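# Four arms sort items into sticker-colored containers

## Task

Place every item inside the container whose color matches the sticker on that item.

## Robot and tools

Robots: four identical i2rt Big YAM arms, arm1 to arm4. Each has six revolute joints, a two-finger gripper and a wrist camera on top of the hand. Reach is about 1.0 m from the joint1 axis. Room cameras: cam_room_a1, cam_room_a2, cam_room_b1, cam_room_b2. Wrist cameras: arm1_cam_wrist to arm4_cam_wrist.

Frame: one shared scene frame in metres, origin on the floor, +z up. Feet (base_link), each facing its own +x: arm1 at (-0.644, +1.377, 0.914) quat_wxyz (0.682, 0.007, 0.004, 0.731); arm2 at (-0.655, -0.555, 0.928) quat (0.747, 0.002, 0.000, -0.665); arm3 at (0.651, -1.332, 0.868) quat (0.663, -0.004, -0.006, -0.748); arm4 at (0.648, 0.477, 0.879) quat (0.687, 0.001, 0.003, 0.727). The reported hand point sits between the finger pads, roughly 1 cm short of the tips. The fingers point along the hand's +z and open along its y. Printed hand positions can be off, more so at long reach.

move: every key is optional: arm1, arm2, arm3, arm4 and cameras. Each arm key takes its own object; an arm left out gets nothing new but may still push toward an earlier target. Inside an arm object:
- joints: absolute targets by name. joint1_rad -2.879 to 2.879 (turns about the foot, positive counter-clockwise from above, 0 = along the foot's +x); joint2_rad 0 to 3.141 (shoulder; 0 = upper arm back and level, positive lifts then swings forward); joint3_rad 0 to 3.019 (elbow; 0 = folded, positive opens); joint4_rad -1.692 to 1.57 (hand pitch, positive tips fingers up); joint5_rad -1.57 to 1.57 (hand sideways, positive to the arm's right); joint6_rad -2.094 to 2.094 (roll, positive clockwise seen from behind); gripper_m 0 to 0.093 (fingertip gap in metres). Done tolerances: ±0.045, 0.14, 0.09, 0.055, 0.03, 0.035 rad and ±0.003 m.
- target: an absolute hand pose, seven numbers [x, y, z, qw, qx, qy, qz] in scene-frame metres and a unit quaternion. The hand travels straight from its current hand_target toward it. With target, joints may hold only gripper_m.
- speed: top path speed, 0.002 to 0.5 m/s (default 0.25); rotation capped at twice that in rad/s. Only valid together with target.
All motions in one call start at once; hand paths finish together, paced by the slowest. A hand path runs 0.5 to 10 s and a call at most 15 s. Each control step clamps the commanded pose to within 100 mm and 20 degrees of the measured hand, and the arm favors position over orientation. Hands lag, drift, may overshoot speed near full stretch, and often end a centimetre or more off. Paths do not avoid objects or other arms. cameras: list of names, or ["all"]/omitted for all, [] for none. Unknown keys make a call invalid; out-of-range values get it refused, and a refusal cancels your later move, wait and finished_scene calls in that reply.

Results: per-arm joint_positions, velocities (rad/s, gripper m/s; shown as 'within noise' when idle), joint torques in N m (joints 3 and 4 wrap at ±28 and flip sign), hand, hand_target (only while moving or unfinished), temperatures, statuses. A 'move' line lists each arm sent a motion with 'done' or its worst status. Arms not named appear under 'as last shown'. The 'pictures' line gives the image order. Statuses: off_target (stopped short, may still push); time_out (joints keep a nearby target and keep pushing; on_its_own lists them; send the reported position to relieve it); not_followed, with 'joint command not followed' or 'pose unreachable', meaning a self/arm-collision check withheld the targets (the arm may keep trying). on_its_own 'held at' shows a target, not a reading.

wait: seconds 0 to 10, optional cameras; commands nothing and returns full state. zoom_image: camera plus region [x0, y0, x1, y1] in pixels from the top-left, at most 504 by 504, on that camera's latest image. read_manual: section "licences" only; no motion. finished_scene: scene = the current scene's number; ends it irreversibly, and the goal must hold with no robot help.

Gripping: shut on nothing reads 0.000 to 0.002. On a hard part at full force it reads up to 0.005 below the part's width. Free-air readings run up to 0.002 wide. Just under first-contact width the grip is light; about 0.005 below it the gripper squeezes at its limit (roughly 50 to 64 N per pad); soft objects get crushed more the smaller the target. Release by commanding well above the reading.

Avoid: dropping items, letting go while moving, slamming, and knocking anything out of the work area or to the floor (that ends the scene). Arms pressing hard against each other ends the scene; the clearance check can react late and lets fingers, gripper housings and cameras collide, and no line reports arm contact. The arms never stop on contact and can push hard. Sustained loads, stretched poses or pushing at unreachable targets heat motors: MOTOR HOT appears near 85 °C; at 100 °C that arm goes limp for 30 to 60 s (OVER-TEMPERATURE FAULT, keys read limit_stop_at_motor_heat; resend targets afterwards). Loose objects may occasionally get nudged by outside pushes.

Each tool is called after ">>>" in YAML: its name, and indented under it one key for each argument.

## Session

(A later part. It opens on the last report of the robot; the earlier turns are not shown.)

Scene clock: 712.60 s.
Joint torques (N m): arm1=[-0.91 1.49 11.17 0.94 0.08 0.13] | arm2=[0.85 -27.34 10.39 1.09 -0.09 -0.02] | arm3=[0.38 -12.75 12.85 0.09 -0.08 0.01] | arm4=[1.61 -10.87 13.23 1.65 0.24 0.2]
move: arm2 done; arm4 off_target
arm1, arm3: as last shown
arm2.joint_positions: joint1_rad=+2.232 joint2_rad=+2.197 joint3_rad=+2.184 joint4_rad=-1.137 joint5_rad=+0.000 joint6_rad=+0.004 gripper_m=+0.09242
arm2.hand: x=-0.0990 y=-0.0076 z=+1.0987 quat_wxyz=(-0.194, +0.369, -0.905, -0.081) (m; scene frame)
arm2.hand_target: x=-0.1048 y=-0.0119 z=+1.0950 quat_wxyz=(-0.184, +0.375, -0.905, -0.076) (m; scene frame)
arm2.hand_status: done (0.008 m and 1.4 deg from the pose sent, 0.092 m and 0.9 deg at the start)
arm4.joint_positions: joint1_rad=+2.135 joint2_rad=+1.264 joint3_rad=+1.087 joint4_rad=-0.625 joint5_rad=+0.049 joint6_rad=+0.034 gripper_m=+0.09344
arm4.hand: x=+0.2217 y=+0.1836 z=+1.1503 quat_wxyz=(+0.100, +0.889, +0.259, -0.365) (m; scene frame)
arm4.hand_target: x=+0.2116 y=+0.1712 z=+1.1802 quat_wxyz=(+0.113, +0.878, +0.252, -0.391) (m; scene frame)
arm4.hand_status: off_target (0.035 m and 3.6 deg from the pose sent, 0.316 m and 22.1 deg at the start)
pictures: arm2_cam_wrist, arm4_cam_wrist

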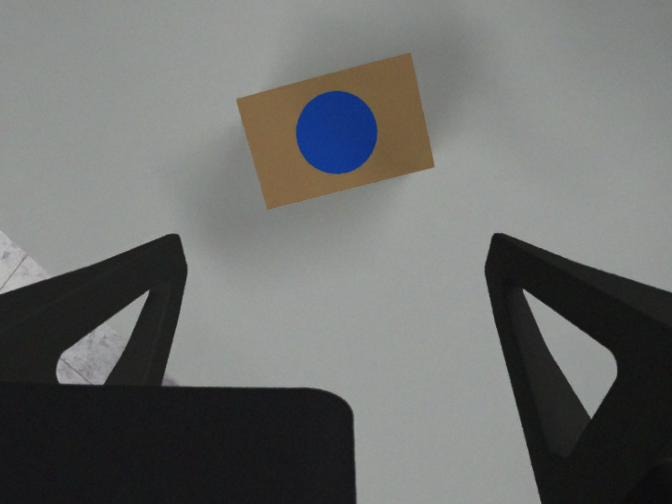

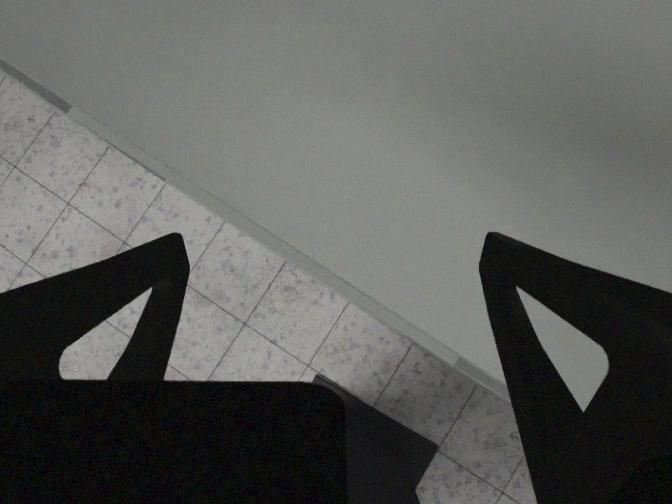

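>>> move:
  arm2: {"target": [-0.45, -0.35, 1.20, 0.1842, -0.3750, 0.9053, 0.0763], "speed": 0.2}
  arm4: {"target": [-0.037, 0.086, 1.12, -0.2015, -0.7935, -0.4526, 0.3533], "speed": 0.12}
  cameras: ["arm4_cam_wrist", "cam_room_a2"]

Scene clock: 724.30 s.
Joint torques (N m): arm1=[-0.85 1.44 11.33 0.85 0.06 0.12] | arm2=[1.49 -3.72 10.41 1.09 0.1 0.07] | arm3=[0.38 -12.69 12.88 0.13 -0.08 0.02] | arm4=[0.32 -21.19 13.38 0.62 -0.29 -0.13]
move: arm2 off_target; arm4 off_target
arm1, arm3: as last shown
arm2.joint_positions: joint1_rad=+2.234 joint2_rad=+0.823 joint3_rad=+0.956 joint4_rad=-1.270 joint5_rad=+0.000 joint6_rad=+0.004 gripper_m=+0.09242
arm2.hand: x=-0.4450 y=-0.3483 z=+1.2112 quat_wxyz=(-0.201, +0.370, -0.903, -0.083) (m; scene frame)
arm2.hand_target: x=-0.4500 y=-0.3501 z=+1.2002 quat_wxyz=(-0.184, +0.375, -0.905, -0.076) (m; scene frame)
arm2.hand_status: off_target (0.012 m and 2.2 deg from the pose sent, 0.501 m and 1.4 deg at the start)
arm4.joint_positions: joint1_rad=+1.948 joint2_rad=+2.003 joint3_rad=+1.891 joint4_rad=-0.740 joint5_rad=-0.435 joint6_rad=-0.423 gripper_m=+0.09344
arm4.hand: x=-0.0223 y=+0.0879 z=+1.1140 quat_wxyz=(+0.204, +0.799, +0.448, -0.345) (m; scene frame)
arm4.hand_target: x=-0.0362 y=+0.0866 z=+1.1197 quat_wxyz=(+0.201, +0.794, +0.452, -0.354) (m; scene frame)
arm4.hand_status: off_target (0.016 m and 1.2 deg from the pose sent, 0.278 m and 27.4 deg at the start)
pictures: arm4_cam_wrist, cam_room_a2

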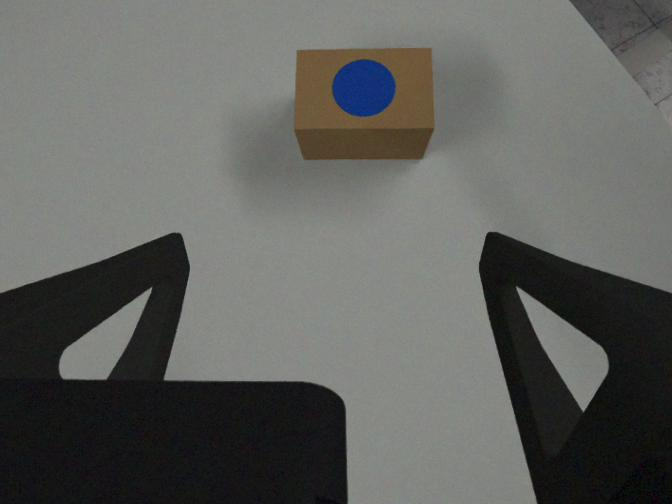

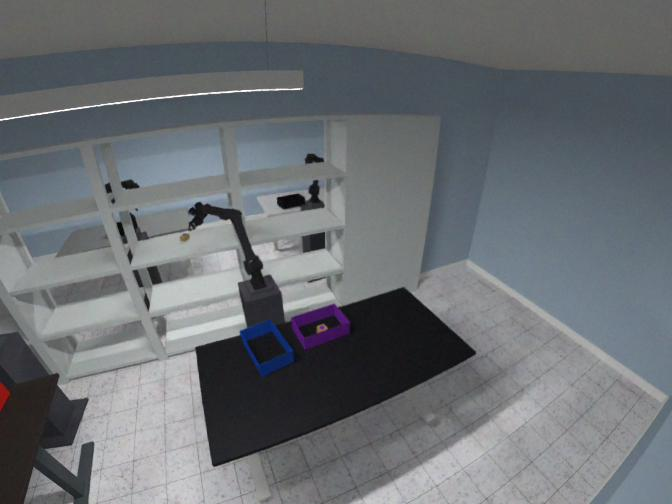

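>>> move:
  arm4: {"target": [-0.094, 0.020, 1.045, -0.2015, -0.7935, -0.4526, 0.3533], "speed": 0.1}
  cameras: ["arm4_cam_wrist"]

Scene clock: 736.13 s.
Joint torques (N m): arm1=[-1.14 1.44 11.29 0.79 0.06 0.09] | arm2=[1.44 -3.84 10.44 1.06 0.1 0.07] | arm3=[0.38 -12.81 12.85 0.09 -0.08 0.03] | arm4=[1.14 -24.76 13.38 1.07 0.01 0.15]
Motor temperatures (°C): arm1=[21 24 37 23 21 21 22] | arm2=[23 28 36 22 22 20 24] | arm3=[24 25 36 23 24 23 23] | arm4=[22 23 41 22 25 21 25]
Heat: arm1: hottest joint3_rad 37 °C; arm2: hottest joint3_rad 36 °C; arm3: hottest joint3_rad 36 °C; arm4: hottest joint3_rad 41 °C.
move: arm4 off_target
arm1, arm2, arm3: as last shown
arm4.joint_positions: joint1_rad=+1.984 joint2_rad=+2.286 joint3_rad=+2.185 joint4_rad=-0.739 joint5_rad=-0.410 joint6_rad=-0.413 gripper_m=+0.09344
arm4.hand: x=-0.0841 y=+0.0301 z=+1.0449 quat_wxyz=(+0.200, +0.795, +0.456, -0.347) (m; scene frame)
arm4.hand_target: x=-0.0929 y=+0.0205 z=+1.0450 quat_wxyz=(+0.202, +0.793, +0.452, -0.354) (m; scene frame)
arm4.hand_status: off_target (0.014 m and 0.8 deg from the pose sent, 0.121 m and 1.2 deg at the start)
pictures: arm4_cam_wrist

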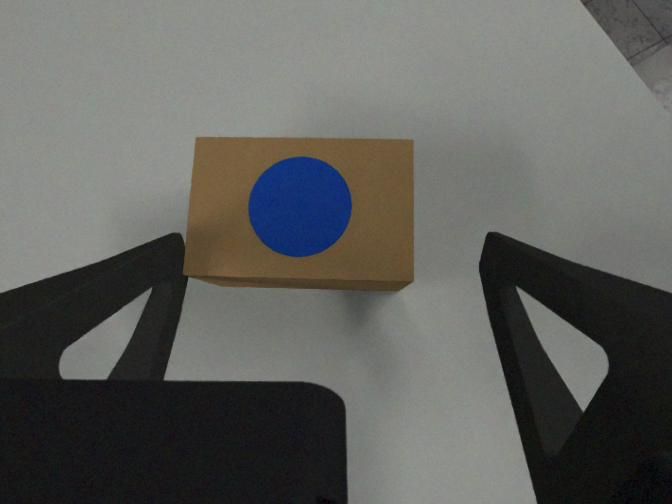

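>>> move:
  arm4: {"target": [-0.090, 0.007, 1.045, -0.2015, -0.7935, -0.4526, 0.3533], "speed": 0.06}
  cameras: ["arm4_cam_wrist"]

Scene clock: 742.20 s.
Joint torques (N m): arm1=[-0.56 1.9 11.3 0.75 0.08 0.06] | arm2=[1.44 -3.72 10.43 1.09 0.09 0.07] | arm3=[0.44 -12.63 12.82 0.16 -0.08 0.02] | arm4=[1.49 -24.41 13.59 0.95 -0.04 0.17]
move: arm4 off_target
arm1, arm2, arm3: as last shown
arm4.joint_positions: joint1_rad=+2.001 joint2_rad=+2.287 joint3_rad=+2.198 joint4_rad=-0.739 joint5_rad=-0.398 joint6_rad=-0.399 gripper_m=+0.09344
arm4.hand: x=-0.0800 y=+0.0174 z=+1.0504 quat_wxyz=(+0.200, +0.794, +0.456, -0.350) (m; scene frame)
arm4.hand_target: x=-0.0888 y=+0.0075 z=+1.0448 quat_wxyz=(+0.202, +0.793, +0.452, -0.354) (m; scene frame)
arm4.hand_status: off_target (0.015 m and 0.6 deg from the pose sent, 0.024 m and 0.8 deg at the start)
pictures: arm4_cam_wrist

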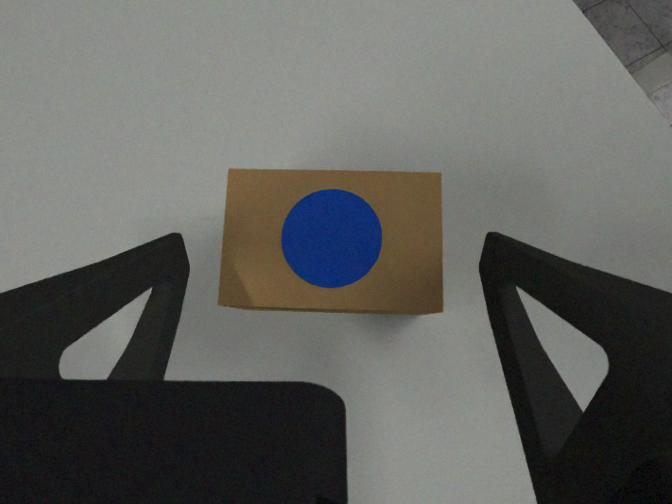

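>>> move:
  arm4: {"target": [-0.0955, -0.002, 1.006, -0.2015, -0.7935, -0.4526, 0.3533], "speed": 0.06}
  cameras: ["arm4_cam_wrist"]

Scene clock: 747.67 s.
Joint torques (N m): arm1=[-0.79 1.79 11.17 0.83 0.11 0.04] | arm2=[1.38 -3.84 10.41 1.06 0.09 0.06] | arm3=[0.38 -12.75 12.86 0.13 -0.08 0.02] | arm4=[1.73 -25.35 12.57 1.5 -0.04 0.18]
move: arm4 off_target
arm1, arm2, arm3: as last shown
arm4.joint_positions: joint1_rad=+2.005 joint2_rad=+2.339 joint3_rad=+2.200 joint4_rad=-0.694 joint5_rad=-0.392 joint6_rad=-0.394 gripper_m=+0.09344
arm4.hand: x=-0.0873 y=+0.0111 z=+1.0147 quat_wxyz=(+0.199, +0.796, +0.455, -0.347) (m; scene frame)
arm4.hand_target: x=-0.0942 y=-0.0013 z=+1.0062 quat_wxyz=(+0.202, +0.793, +0.452, -0.354) (m; scene frame)
arm4.hand_status: off_target (0.018 m and 0.8 deg from the pose sent, 0.051 m and 0.6 deg at the start)
pictures: arm4_cam_wrist

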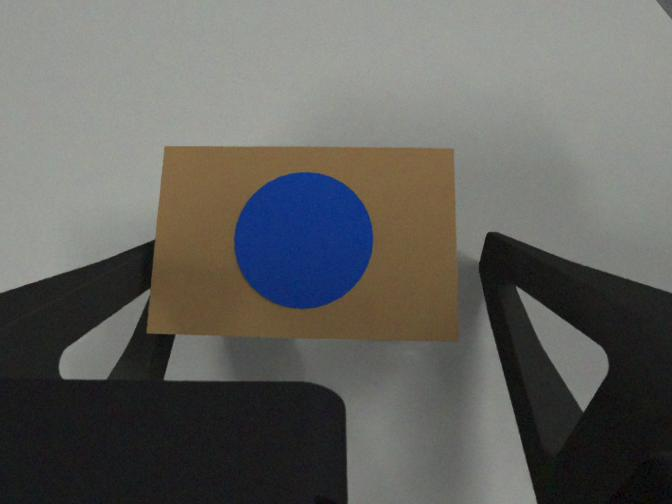

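>>> move:
  arm4: {"joints": {"gripper_m": 0.06}}
  cameras: ["arm4_cam_wrist"]

Scene clock: 751.97 s.
Joint torques (N m): arm1=[-1.26 1.14 11.19 0.9 0.1 0.06] | arm2=[1.44 -3.72 10.44 1.07 0.09 0.07] | arm3=[0.44 -12.86 12.83 0.18 -0.07 0.01] | arm4=[1.49 -25.82 12.56 1.59 -0.1 0.19]
move: arm4 off_target
arm1, arm2, arm3: as last shown
arm4.joint_positions: joint1_rad=+2.005 joint2_rad=+2.339 joint3_rad=+2.200 joint4_rad=-0.694 joint5_rad=-0.391 joint6_rad=-0.393 gripper_m=+0.06917
arm4.joint_status: gripper_m off_target (ended at +0.06920, target +0.06000)
arm4.hand: x=-0.0872 y=+0.0110 z=+1.0146 quat_wxyz=(+0.199, +0.796, +0.455, -0.347) (m; scene frame)
pictures: arm4_cam_wrist

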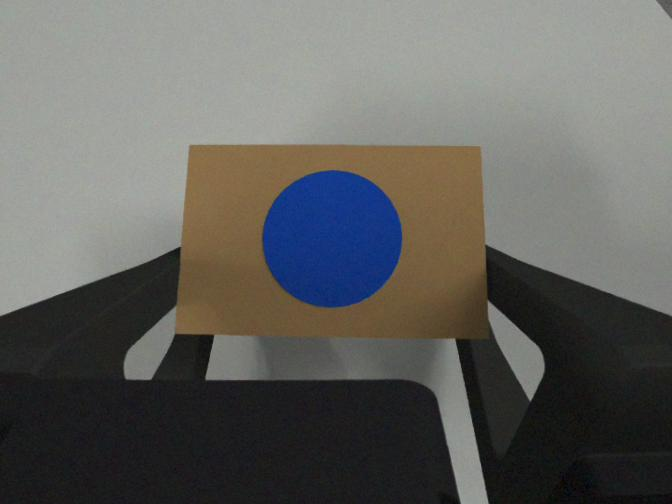

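>>> move:
  arm4: {"target": [-0.03, 0.086, 1.11, -0.2015, -0.7935, -0.4526, 0.3533], "speed": 0.12}
  cameras: []

>>> move:
  arm4: {"target": [0.23, 0.19, 1.18, -0.1121, -0.8781, -0.2518, 0.3910], "speed": 0.2}
  cameras: []

>>> move:
  arm4: {"joints": {"joint2_rad": 0.65, "joint3_rad": 1.0, "joint4_rad": -1.08, "joint5_rad": 0, "joint6_rad": 0}}
  cameras: []

>>> move:
  arm4: {"joints": {"joint1_rad": -1.55}}
  cameras: ["arm4_cam_wrist", "cam_room_a2"]

Scene clock: 758.97 s.
move: arm4 done
arm4.hand_status: done (0.008 m and 0.6 deg from the pose sent, 0.134 m and 0.8 deg at the start)
pictures: none

Scene clock: 761.20 s.
move: arm4 done
arm4.hand_status: done (0.005 m and 1.1 deg from the pose sent, 0.293 m and 27.0 deg at the start)
pictures: none

Scene clock: 762.57 s.
move: arm4 done
arm4.joint_status: all done
pictures: none

Scene clock: 765.40 s.
Joint torques (N m): arm1=[-0.67 1.9 11.25 0.92 0.04 0.06] | arm2=[1.49 -3.72 10.41 1.06 0.1 0.06] | arm3=[0.5 -12.75 12.85 0.13 -0.08 0.03] | arm4=[0.73 -0.85 10.41 0.8 0.04 -0.11]
move: arm4 done
arm1.joint_positions: joint1_rad=-2.253 joint2_rad=+0.665 joint3_rad=+0.978 joint4_rad=-1.291 joint5_rad=-0.003 joint6_rad=+0.000 gripper_m=+0.08496
arm1.hand: x=-0.4206 y=+1.2230 z=+1.2417 quat_wxyz=(-0.272, -0.288, -0.914, +0.088) (m; scene frame)
arm2.joint_positions: joint1_rad=+2.234 joint2_rad=+0.823 joint3_rad=+0.956 joint4_rad=-1.270 joint5_rad=+0.000 joint6_rad=+0.004 gripper_m=+0.09242
arm2.hand: x=-0.4450 y=-0.3483 z=+1.2112 quat_wxyz=(-0.201, +0.370, -0.903, -0.083) (m; scene frame)
arm3.joint_positions: joint1_rad=+0.135 joint2_rad=+1.390 joint3_rad=+1.725 joint4_rad=-1.698 joint5_rad=+0.004 joint6_rad=-0.008 gripper_m=+0.09396
arm3.hand: x=+0.6554 y=-1.7579 z=+1.2736 quat_wxyz=(-0.077, -0.695, -0.710, +0.079) (m; scene frame)
arm4.joint_positions: joint1_rad=-1.547 joint2_rad=+0.644 joint3_rad=+0.982 joint4_rad=-1.070 joint5_rad=+0.001 joint6_rad=+0.012 gripper_m=+0.06918
arm4.joint_status: all done
arm4.hand: x=+0.9517 y=+0.5024 z=+1.2520 quat_wxyz=(-0.404, +0.032, -0.914, -0.017) (m; scene frame)
pictures: arm4_cam_wrist, cam_room_a2

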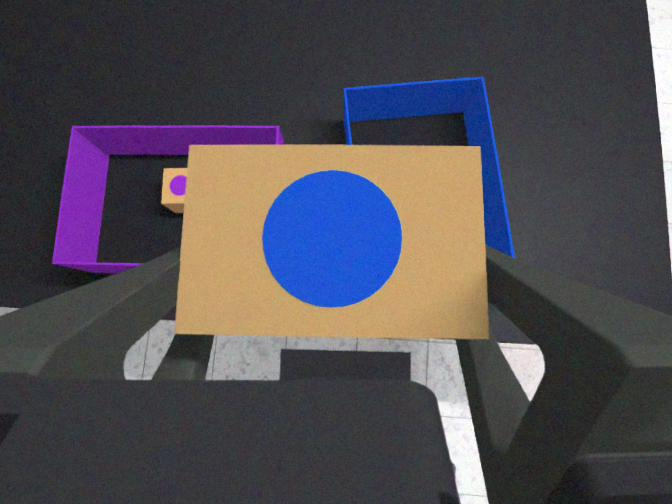

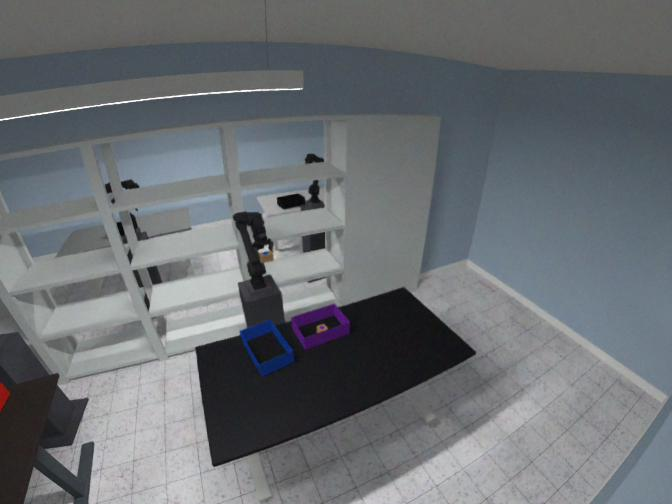

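>>> move:
  arm4: {"target": [1.145, 0.403, 0.96, 0.4096, -0.0676, 0.9093, 0.0304], "speed": 0.2}
  cameras: ["arm4_cam_wrist", "cam_room_a2"]

Scene clock: 797.87 s.
Joint torques (N m): arm1=[-1.32 1.55 11.28 0.84 0.11 0.08] | arm2=[1.44 -3.72 10.39 1.09 0.09 0.06] | arm3=[0.5 -12.69 12.88 0.13 -0.07 0.03] | arm4=[0.09 -11.52 8.99 1.76 -0.19 -0.07]
move: arm4 off_target
arm1, arm2, arm3: as last shown
arm4.joint_positions: joint1_rad=-1.869 joint2_rad=+1.473 joint3_rad=+0.671 joint4_rad=-0.008 joint5_rad=-0.292 joint6_rad=-0.253 gripper_m=+0.06918
arm4.hand: x=+1.1287 y=+0.4099 z=+0.9440 quat_wxyz=(-0.387, +0.060, -0.919, -0.040) (m; scene frame)
arm4.hand_target: x=+1.1442 y=+0.4031 z=+0.9604 quat_wxyz=(-0.409, +0.067, -0.909, -0.030) (m; scene frame)
arm4.hand_status: off_target (0.024 m and 3.1 deg from the pose sent, 0.364 m and 4.5 deg at the start)
pictures: arm4_cam_wrist, cam_room_a2

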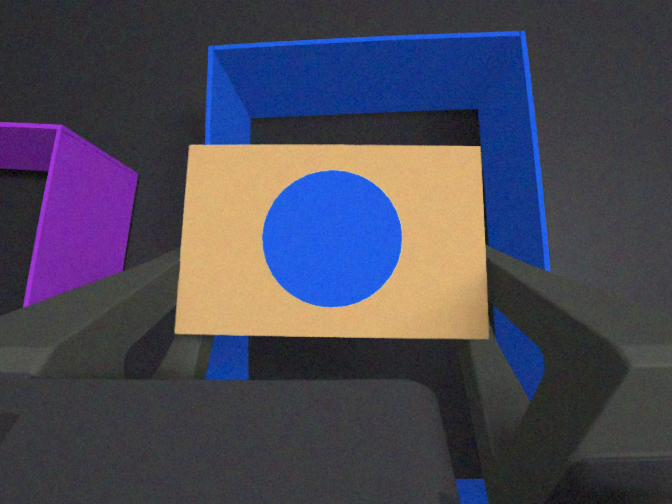

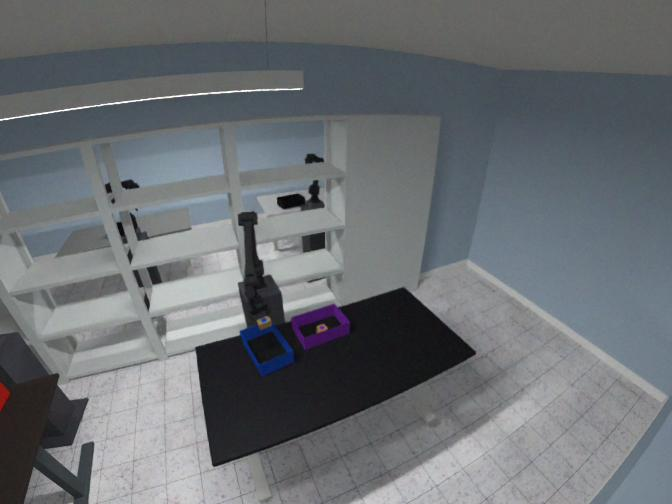

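>>> move:
  arm4: {"target": [1.148, 0.373, 0.87, 0.4209, -0.0885, 0.9022, 0.0413], "speed": 0.15}
  cameras: ["arm4_cam_wrist", "cam_room_a2"]

Scene clock: 806.43 s.
Joint torques (N m): arm1=[-0.97 1.55 11.34 0.99 0.08 0.08] | arm2=[1.44 -3.84 10.4 1.06 0.1 0.06] | arm3=[0.32 -12.75 12.86 0.14 -0.08 0.02] | arm4=[-0.03 -13.16 5.53 1.74 -0.26 -0.08]
move: arm4 done
arm1, arm2, arm3: as last shown
arm4.joint_positions: joint1_rad=-1.959 joint2_rad=+1.746 joint3_rad=+0.671 joint4_rad=+0.289 joint5_rad=-0.399 joint6_rad=-0.344 gripper_m=+0.06919
arm4.hand: x=+1.1431 y=+0.3770 z=+0.8686 quat_wxyz=(-0.412, +0.082, -0.906, -0.047) (m; scene frame)
arm4.hand_target: x=+1.1479 y=+0.3731 z=+0.8700 quat_wxyz=(-0.421, +0.089, -0.902, -0.041) (m; scene frame)
arm4.hand_status: done (0.006 m and 1.4 deg from the pose sent, 0.085 m and 5.4 deg at the start)
pictures: arm4_cam_wrist, cam_room_a2

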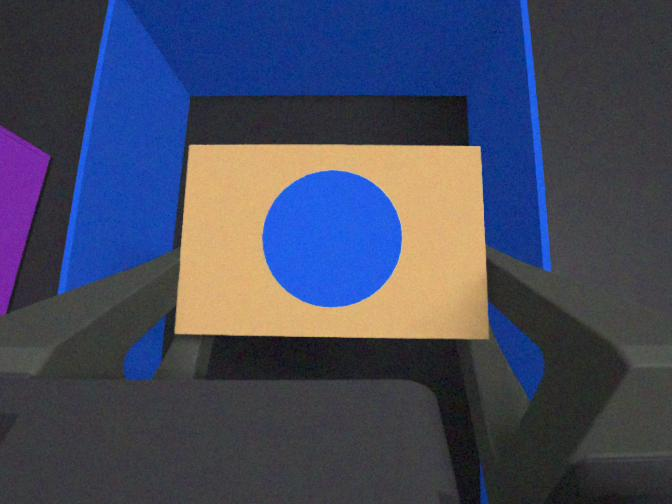

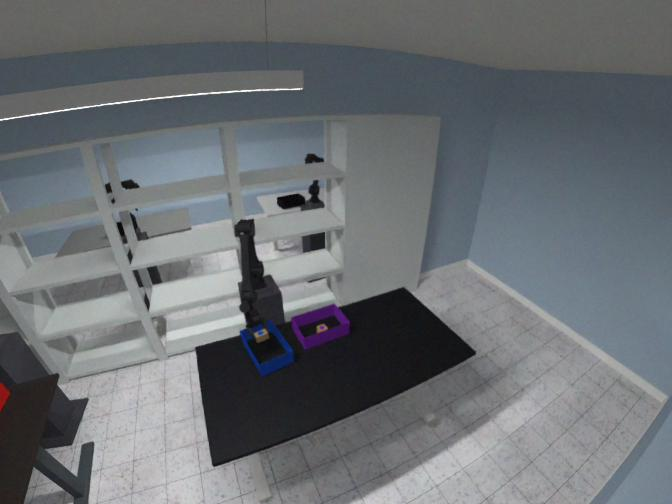

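>>> move:
  arm4: {"target": [1.135, 0.384, 0.80, 0.4071, -0.0700, 0.9101, 0.0313], "speed": 0.1}
  cameras: ["arm4_cam_wrist"]

Scene clock: 821.87 s.
Joint torques (N m): arm1=[-0.79 1.38 11.33 0.85 0.08 0.05] | arm2=[1.49 -3.84 10.39 1.07 0.1 0.06] | arm3=[0.38 -12.63 12.86 0.13 -0.08 0.02] | arm4=[1.38 -13.57 3.23 1.8 0.02 0.15]
move: arm4 done
arm1, arm2, arm3: as last shown
arm4.joint_positions: joint1_rad=-1.938 joint2_rad=+1.931 joint3_rad=+0.645 joint4_rad=+0.506 joint5_rad=-0.341 joint6_rad=-0.327 gripper_m=+0.06918
arm4.hand: x=+1.1353 y=+0.3806 z=+0.8053 quat_wxyz=(-0.407, +0.074, -0.910, -0.028) (m; scene frame)
arm4.hand_target: x=+1.1349 y=+0.3840 z=+0.8001 quat_wxyz=(-0.407, +0.070, -0.910, -0.031) (m; scene frame)
arm4.hand_status: done (0.006 m and 0.5 deg from the pose sent, 0.069 m and 2.4 deg at the start)
pictures: arm4_cam_wrist

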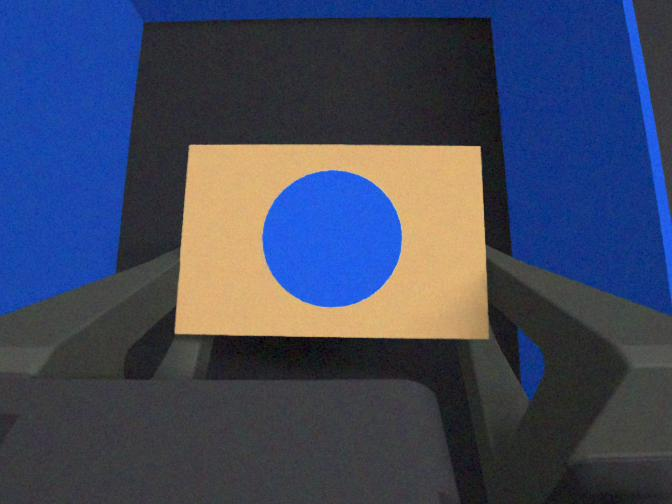

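>>> move:
  arm4: {"target": [1.133, 0.395, 0.79, 0.4071, -0.0700, 0.9101, 0.0313], "speed": 0.08}
  cameras: ["arm4_cam_wrist"]

Scene clock: 827.97 s.
Joint torques (N m): arm1=[-1.67 1.73 11.25 0.99 0.07 0.06] | arm2=[1.44 -3.78 10.39 1.07 0.08 0.06] | arm3=[0.38 -12.81 12.86 0.16 -0.08 0.03] | arm4=[1.38 -12.75 2.96 1.8 0.04 0.19]
Motor temperatures (°C): arm1=[21 24 37 23 21 21 22] | arm2=[23 26 35 22 22 20 23] | arm3=[24 25 37 23 24 23 23] | arm4=[22 24 36 22 24 21 27]
Heat: arm1: hottest joint3_rad 37 °C; arm2: hottest joint3_rad 35 °C; arm3: hottest joint3_rad 37 °C; arm4: hottest joint3_rad 36 °C.
move: arm4 done
arm1, arm2, arm3: as last shown
arm4.joint_positions: joint1_rad=-1.910 joint2_rad=+1.958 joint3_rad=+0.635 joint4_rad=+0.554 joint5_rad=-0.322 joint6_rad=-0.307 gripper_m=+0.06918
arm4.hand: x=+1.1350 y=+0.3915 z=+0.7976 quat_wxyz=(-0.409, +0.074, -0.909, -0.028) (m; scene frame)
arm4.hand_target: x=+1.1329 y=+0.3949 z=+0.7902 quat_wxyz=(-0.407, +0.070, -0.910, -0.031) (m; scene frame)
arm4.hand_status: done (0.009 m and 0.7 deg from the pose sent, 0.021 m and 0.5 deg at the start)
pictures: arm4_cam_wrist

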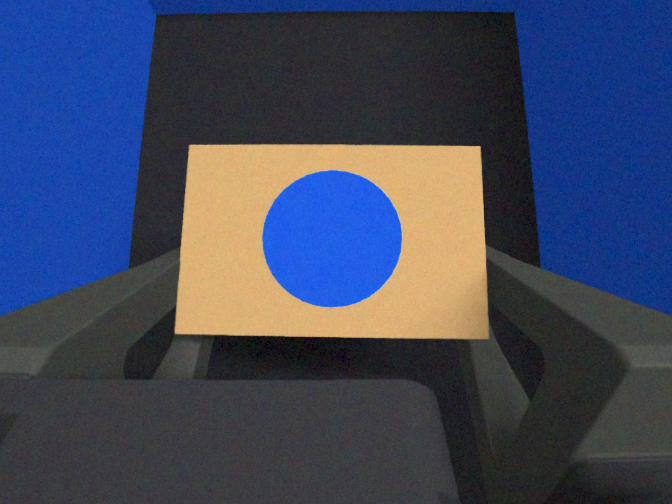

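>>> move:
  arm4: {"target": [1.133, 0.395, 0.755, 0.4071, -0.0700, 0.9101, 0.0313], "speed": 0.08}
  cameras: []

>>> move:
  arm4: {"target": [1.133, 0.395, 0.740, 0.4071, -0.0700, 0.9101, 0.0313], "speed": 0.05}
  cameras: ["arm4_cam_wrist"]

Scene clock: 832.33 s.
move: arm4 done
arm4.hand_status: done (0.010 m and 1.2 deg from the pose sent, 0.043 m and 0.7 deg at the start)
pictures: none

Scene clock: 833.30 s.
Joint torques (N m): arm1=[-1.32 1.26 11.23 1.02 0.06 0.1] | arm2=[1.49 -3.78 10.41 1.06 0.09 0.06] | arm3=[0.56 -12.81 12.86 0.12 -0.08 0.03] | arm4=[1.2 -13.16 3.1 1.76 0.03 0.19]
move: arm4 done
arm1.joint_positions: joint1_rad=-2.253 joint2_rad=+0.665 joint3_rad=+0.978 joint4_rad=-1.291 joint5_rad=-0.003 joint6_rad=+0.000 gripper_m=+0.08496
arm1.hand: x=-0.4206 y=+1.2230 z=+1.2417 quat_wxyz=(-0.272, -0.288, -0.914, +0.088) (m; scene frame)
arm2.joint_positions: joint1_rad=+2.234 joint2_rad=+0.823 joint3_rad=+0.956 joint4_rad=-1.270 joint5_rad=+0.000 joint6_rad=+0.004 gripper_m=+0.09242
arm2.hand: x=-0.4450 y=-0.3483 z=+1.2112 quat_wxyz=(-0.201, +0.370, -0.903, -0.083) (m; scene frame)
arm3.joint_positions: joint1_rad=+0.135 joint2_rad=+1.390 joint3_rad=+1.725 joint4_rad=-1.698 joint5_rad=+0.004 joint6_rad=-0.008 gripper_m=+0.09396
arm3.hand: x=+0.6554 y=-1.7579 z=+1.2736 quat_wxyz=(-0.077, -0.695, -0.710, +0.079) (m; scene frame)
arm4.joint_positions: joint1_rad=-1.910 joint2_rad=+2.132 joint3_rad=+0.650 joint4_rad=+0.693 joint5_rad=-0.322 joint6_rad=-0.307 gripper_m=+0.06918
arm4.hand: x=+1.1246 y=+0.3942 z=+0.7430 quat_wxyz=(-0.400, +0.072, -0.913, -0.031) (m; scene frame)
arm4.hand_target: x=+1.1327 y=+0.3950 z=+0.7401 quat_wxyz=(-0.407, +0.070, -0.910, -0.031) (m; scene frame)
arm4.hand_status: done (0.009 m and 0.9 deg from the pose sent, 0.018 m and 1.2 deg at the start)
pictures: arm4_cam_wrist

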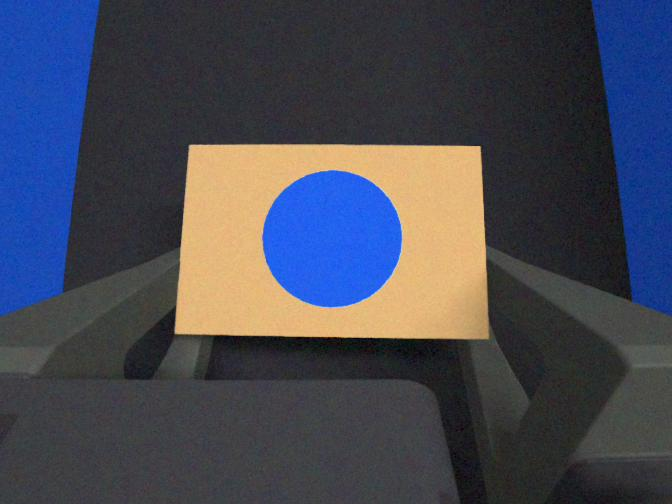

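>>> move:
  arm4: {"target": [1.136, 0.393, 0.727, 0.4071, -0.0700, 0.9101, 0.0313], "speed": 0.05}
  cameras: ["arm4_cam_wrist"]

>>> move:
  arm4: {"target": [1.136, 0.392, 0.718, 0.4071, -0.0700, 0.9101, 0.0313], "speed": 0.05}
  cameras: ["arm4_cam_wrist"]

Scene clock: 838.97 s.
move: arm4 off_target
arm4.hand_status: off_target (0.011 m and 0.6 deg from the pose sent, 0.020 m and 0.9 deg at the start)
pictures: arm4_cam_wrist

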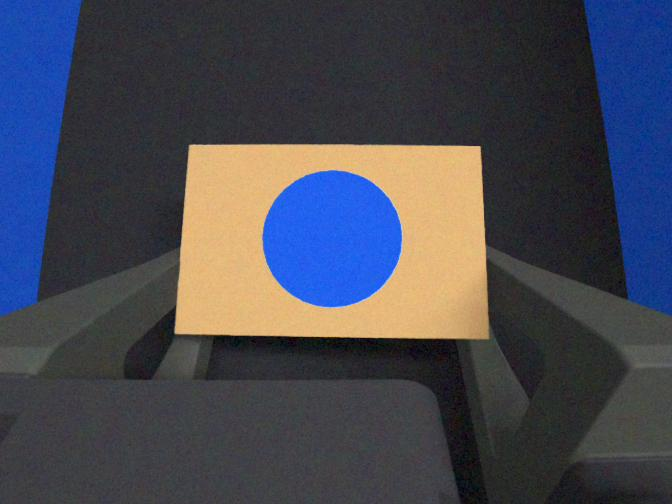

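Scene clock: 839.93 s.
Joint torques (N m): arm1=[-1.08 1.61 11.38 0.94 0.1 0.1] | arm2=[1.44 -3.78 10.43 1.07 0.11 0.07] | arm3=[0.38 -12.75 12.86 0.1 -0.08 0.03] | arm4=[0.79 -11.87 2.55 1.37 0.09 0.08]
move: arm4 off_target
arm1.joint_positions: joint1_rad=-2.253 joint2_rad=+0.665 joint3_rad=+0.978 joint4_rad=-1.291 joint5_rad=-0.003 joint6_rad=+0.000 gripper_m=+0.08496
arm1.hand: x=-0.4206 y=+1.2230 z=+1.2417 quat_wxyz=(-0.272, -0.288, -0.914, +0.088) (m; scene frame)
arm2.joint_positions: joint1_rad=+2.234 joint2_rad=+0.823 joint3_rad=+0.956 joint4_rad=-1.270 joint5_rad=+0.000 joint6_rad=+0.004 gripper_m=+0.09242
arm2.hand: x=-0.4450 y=-0.3483 z=+1.2112 quat_wxyz=(-0.201, +0.370, -0.903, -0.083) (m; scene frame)
arm3.joint_positions: joint1_rad=+0.135 joint2_rad=+1.390 joint3_rad=+1.725 joint4_rad=-1.698 joint5_rad=+0.004 joint6_rad=-0.008 gripper_m=+0.09396
arm3.hand: x=+0.6554 y=-1.7579 z=+1.2736 quat_wxyz=(-0.077, -0.695, -0.710, +0.079) (m; scene frame)
arm4.joint_positions: joint1_rad=-1.910 joint2_rad=+2.180 joint3_rad=+0.687 joint4_rad=+0.749 joint5_rad=-0.326 joint6_rad=-0.300 gripper_m=+0.06918
arm4.hand: x=+1.1409 y=+0.3902 z=+0.7380 quat_wxyz=(-0.420, +0.074, -0.904, -0.027) (m; scene frame)
arm4.hand_target: x=+1.1353 y=+0.3921 z=+0.7188 quat_wxyz=(-0.407, +0.070, -0.910, -0.031) (m; scene frame)
arm4.hand_status: off_target (0.021 m and 1.8 deg from the pose sent, 0.020 m and 0.6 deg at the start)
pictures: arm4_cam_wrist

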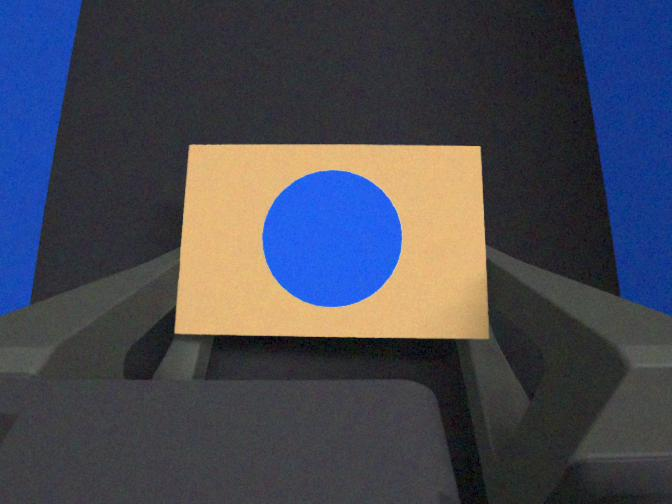

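>>> move:
  arm4: {"joints": {"gripper_m": 0.078}}
  cameras: ["arm4_cam_wrist"]

Scene clock: 843.80 s.
Joint torques (N m): arm1=[-1.08 1.9 11.23 0.85 0.09 0.09] | arm2=[1.44 -3.72 10.44 1.07 0.1 0.07] | arm3=[0.38 -12.81 12.83 0.13 -0.08 0.03] | arm4=[0.44 -12.28 2.3 1.28 0.01 0.09]
move: arm4 done
arm1, arm2, arm3: as last shown
arm4.joint_positions: joint1_rad=-1.910 joint2_rad=+2.187 joint3_rad=+0.688 joint4_rad=+0.753 joint5_rad=-0.325 joint6_rad=-0.301 gripper_m=+0.07792
arm4.joint_status: all done
arm4.hand: x=+1.1402 y=+0.3902 z=+0.7356 quat_wxyz=(-0.419, +0.074, -0.904, -0.027) (m; scene frame)
pictures: arm4_cam_wrist

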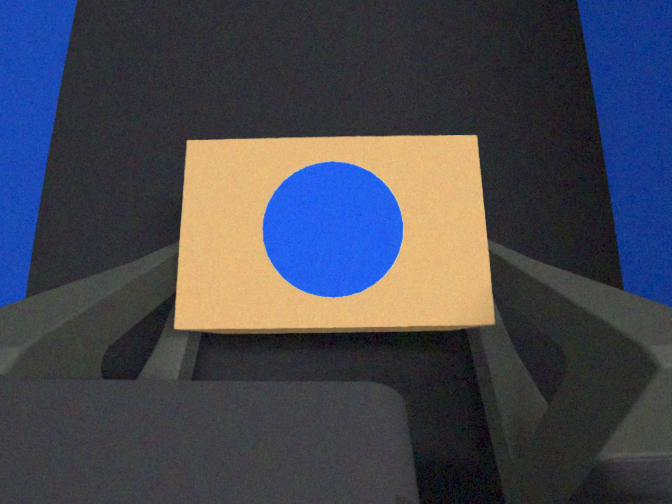

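>>> move:
  arm4: {"target": [1.06, 0.38, 0.80, 0.4071, -0.0700, 0.9101, 0.0313], "speed": 0.1}
  cameras: ["arm4_cam_wrist"]

>>> move:
  arm4: {"target": [0.98, 0.42, 1.0, 0.4071, -0.0700, 0.9101, 0.0313], "speed": 0.2}
  cameras: ["arm4_cam_wrist", "cam_room_a2"]

Scene clock: 849.37 s.
move: arm4 done
arm4.hand_status: done (0.003 m and 0.5 deg from the pose sent, 0.103 m and 1.7 deg at the start)
pictures: arm4_cam_wrist

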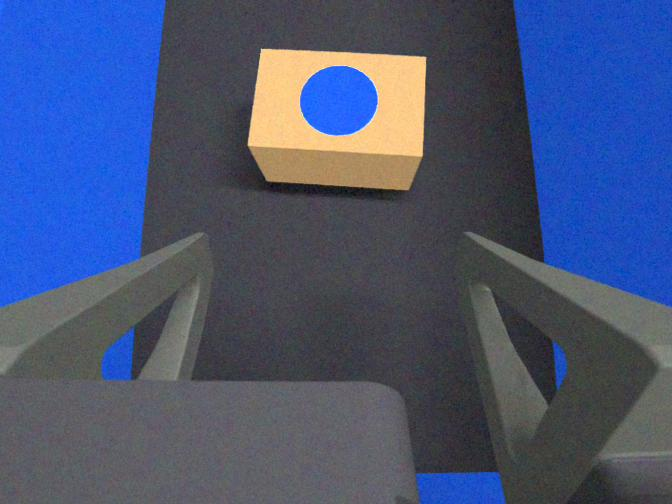

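Scene clock: 851.13 s.
Joint torques (N m): arm1=[-0.79 1.55 11.21 0.99 0.08 0.07] | arm2=[1.49 -3.72 10.41 1.06 0.1 0.06] | arm3=[0.38 -12.69 12.82 0.12 -0.07 0.02] | arm4=[1.38 -2.84 11.56 0.55 0 0.08]
move: arm4 off_target
arm1.joint_positions: joint1_rad=-2.253 joint2_rad=+0.665 joint3_rad=+0.978 joint4_rad=-1.291 joint5_rad=-0.003 joint6_rad=+0.000 gripper_m=+0.08496
arm1.hand: x=-0.4206 y=+1.2230 z=+1.2417 quat_wxyz=(-0.272, -0.288, -0.914, +0.088) (m; scene frame)
arm2.joint_positions: joint1_rad=+2.234 joint2_rad=+0.823 joint3_rad=+0.956 joint4_rad=-1.270 joint5_rad=+0.000 joint6_rad=+0.004 gripper_m=+0.09242
arm2.hand: x=-0.4450 y=-0.3483 z=+1.2112 quat_wxyz=(-0.201, +0.370, -0.903, -0.083) (m; scene frame)
arm3.joint_positions: joint1_rad=+0.135 joint2_rad=+1.390 joint3_rad=+1.725 joint4_rad=-1.698 joint5_rad=+0.004 joint6_rad=-0.008 gripper_m=+0.09396
arm3.hand: x=+0.6554 y=-1.7579 z=+1.2736 quat_wxyz=(-0.077, -0.695, -0.710, +0.079) (m; scene frame)
arm4.joint_positions: joint1_rad=-1.997 joint2_rad=+0.854 joint3_rad=+0.344 joint4_rad=-0.315 joint5_rad=-0.384 joint6_rad=-0.363 gripper_m=+0.07792
arm4.hand: x=+0.9659 y=+0.4231 z=+0.9804 quat_wxyz=(-0.395, +0.067, -0.915, -0.036) (m; scene frame)
arm4.hand_target: x=+0.9791 y=+0.4202 z=+1.0002 quat_wxyz=(-0.407, +0.070, -0.910, -0.031) (m; scene frame)
arm4.hand_status: off_target (0.024 m and 1.7 deg from the pose sent, 0.220 m and 0.5 deg at the start)
pictures: arm4_cam_wrist, cam_room_a2

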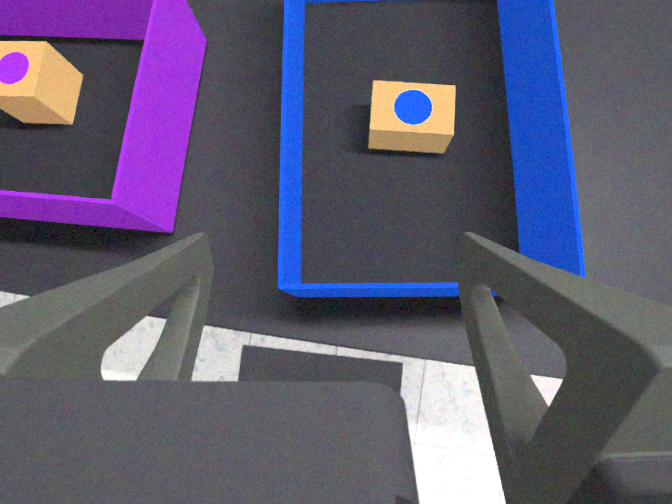

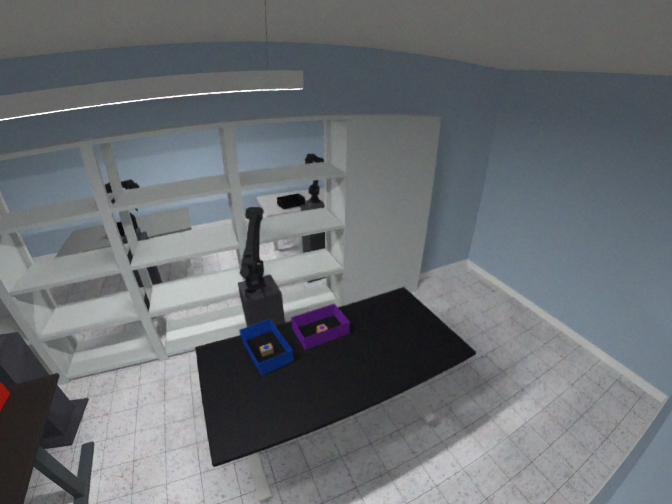

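>>> finished_scene:
  scene: 1

The scene is finished: the task was done.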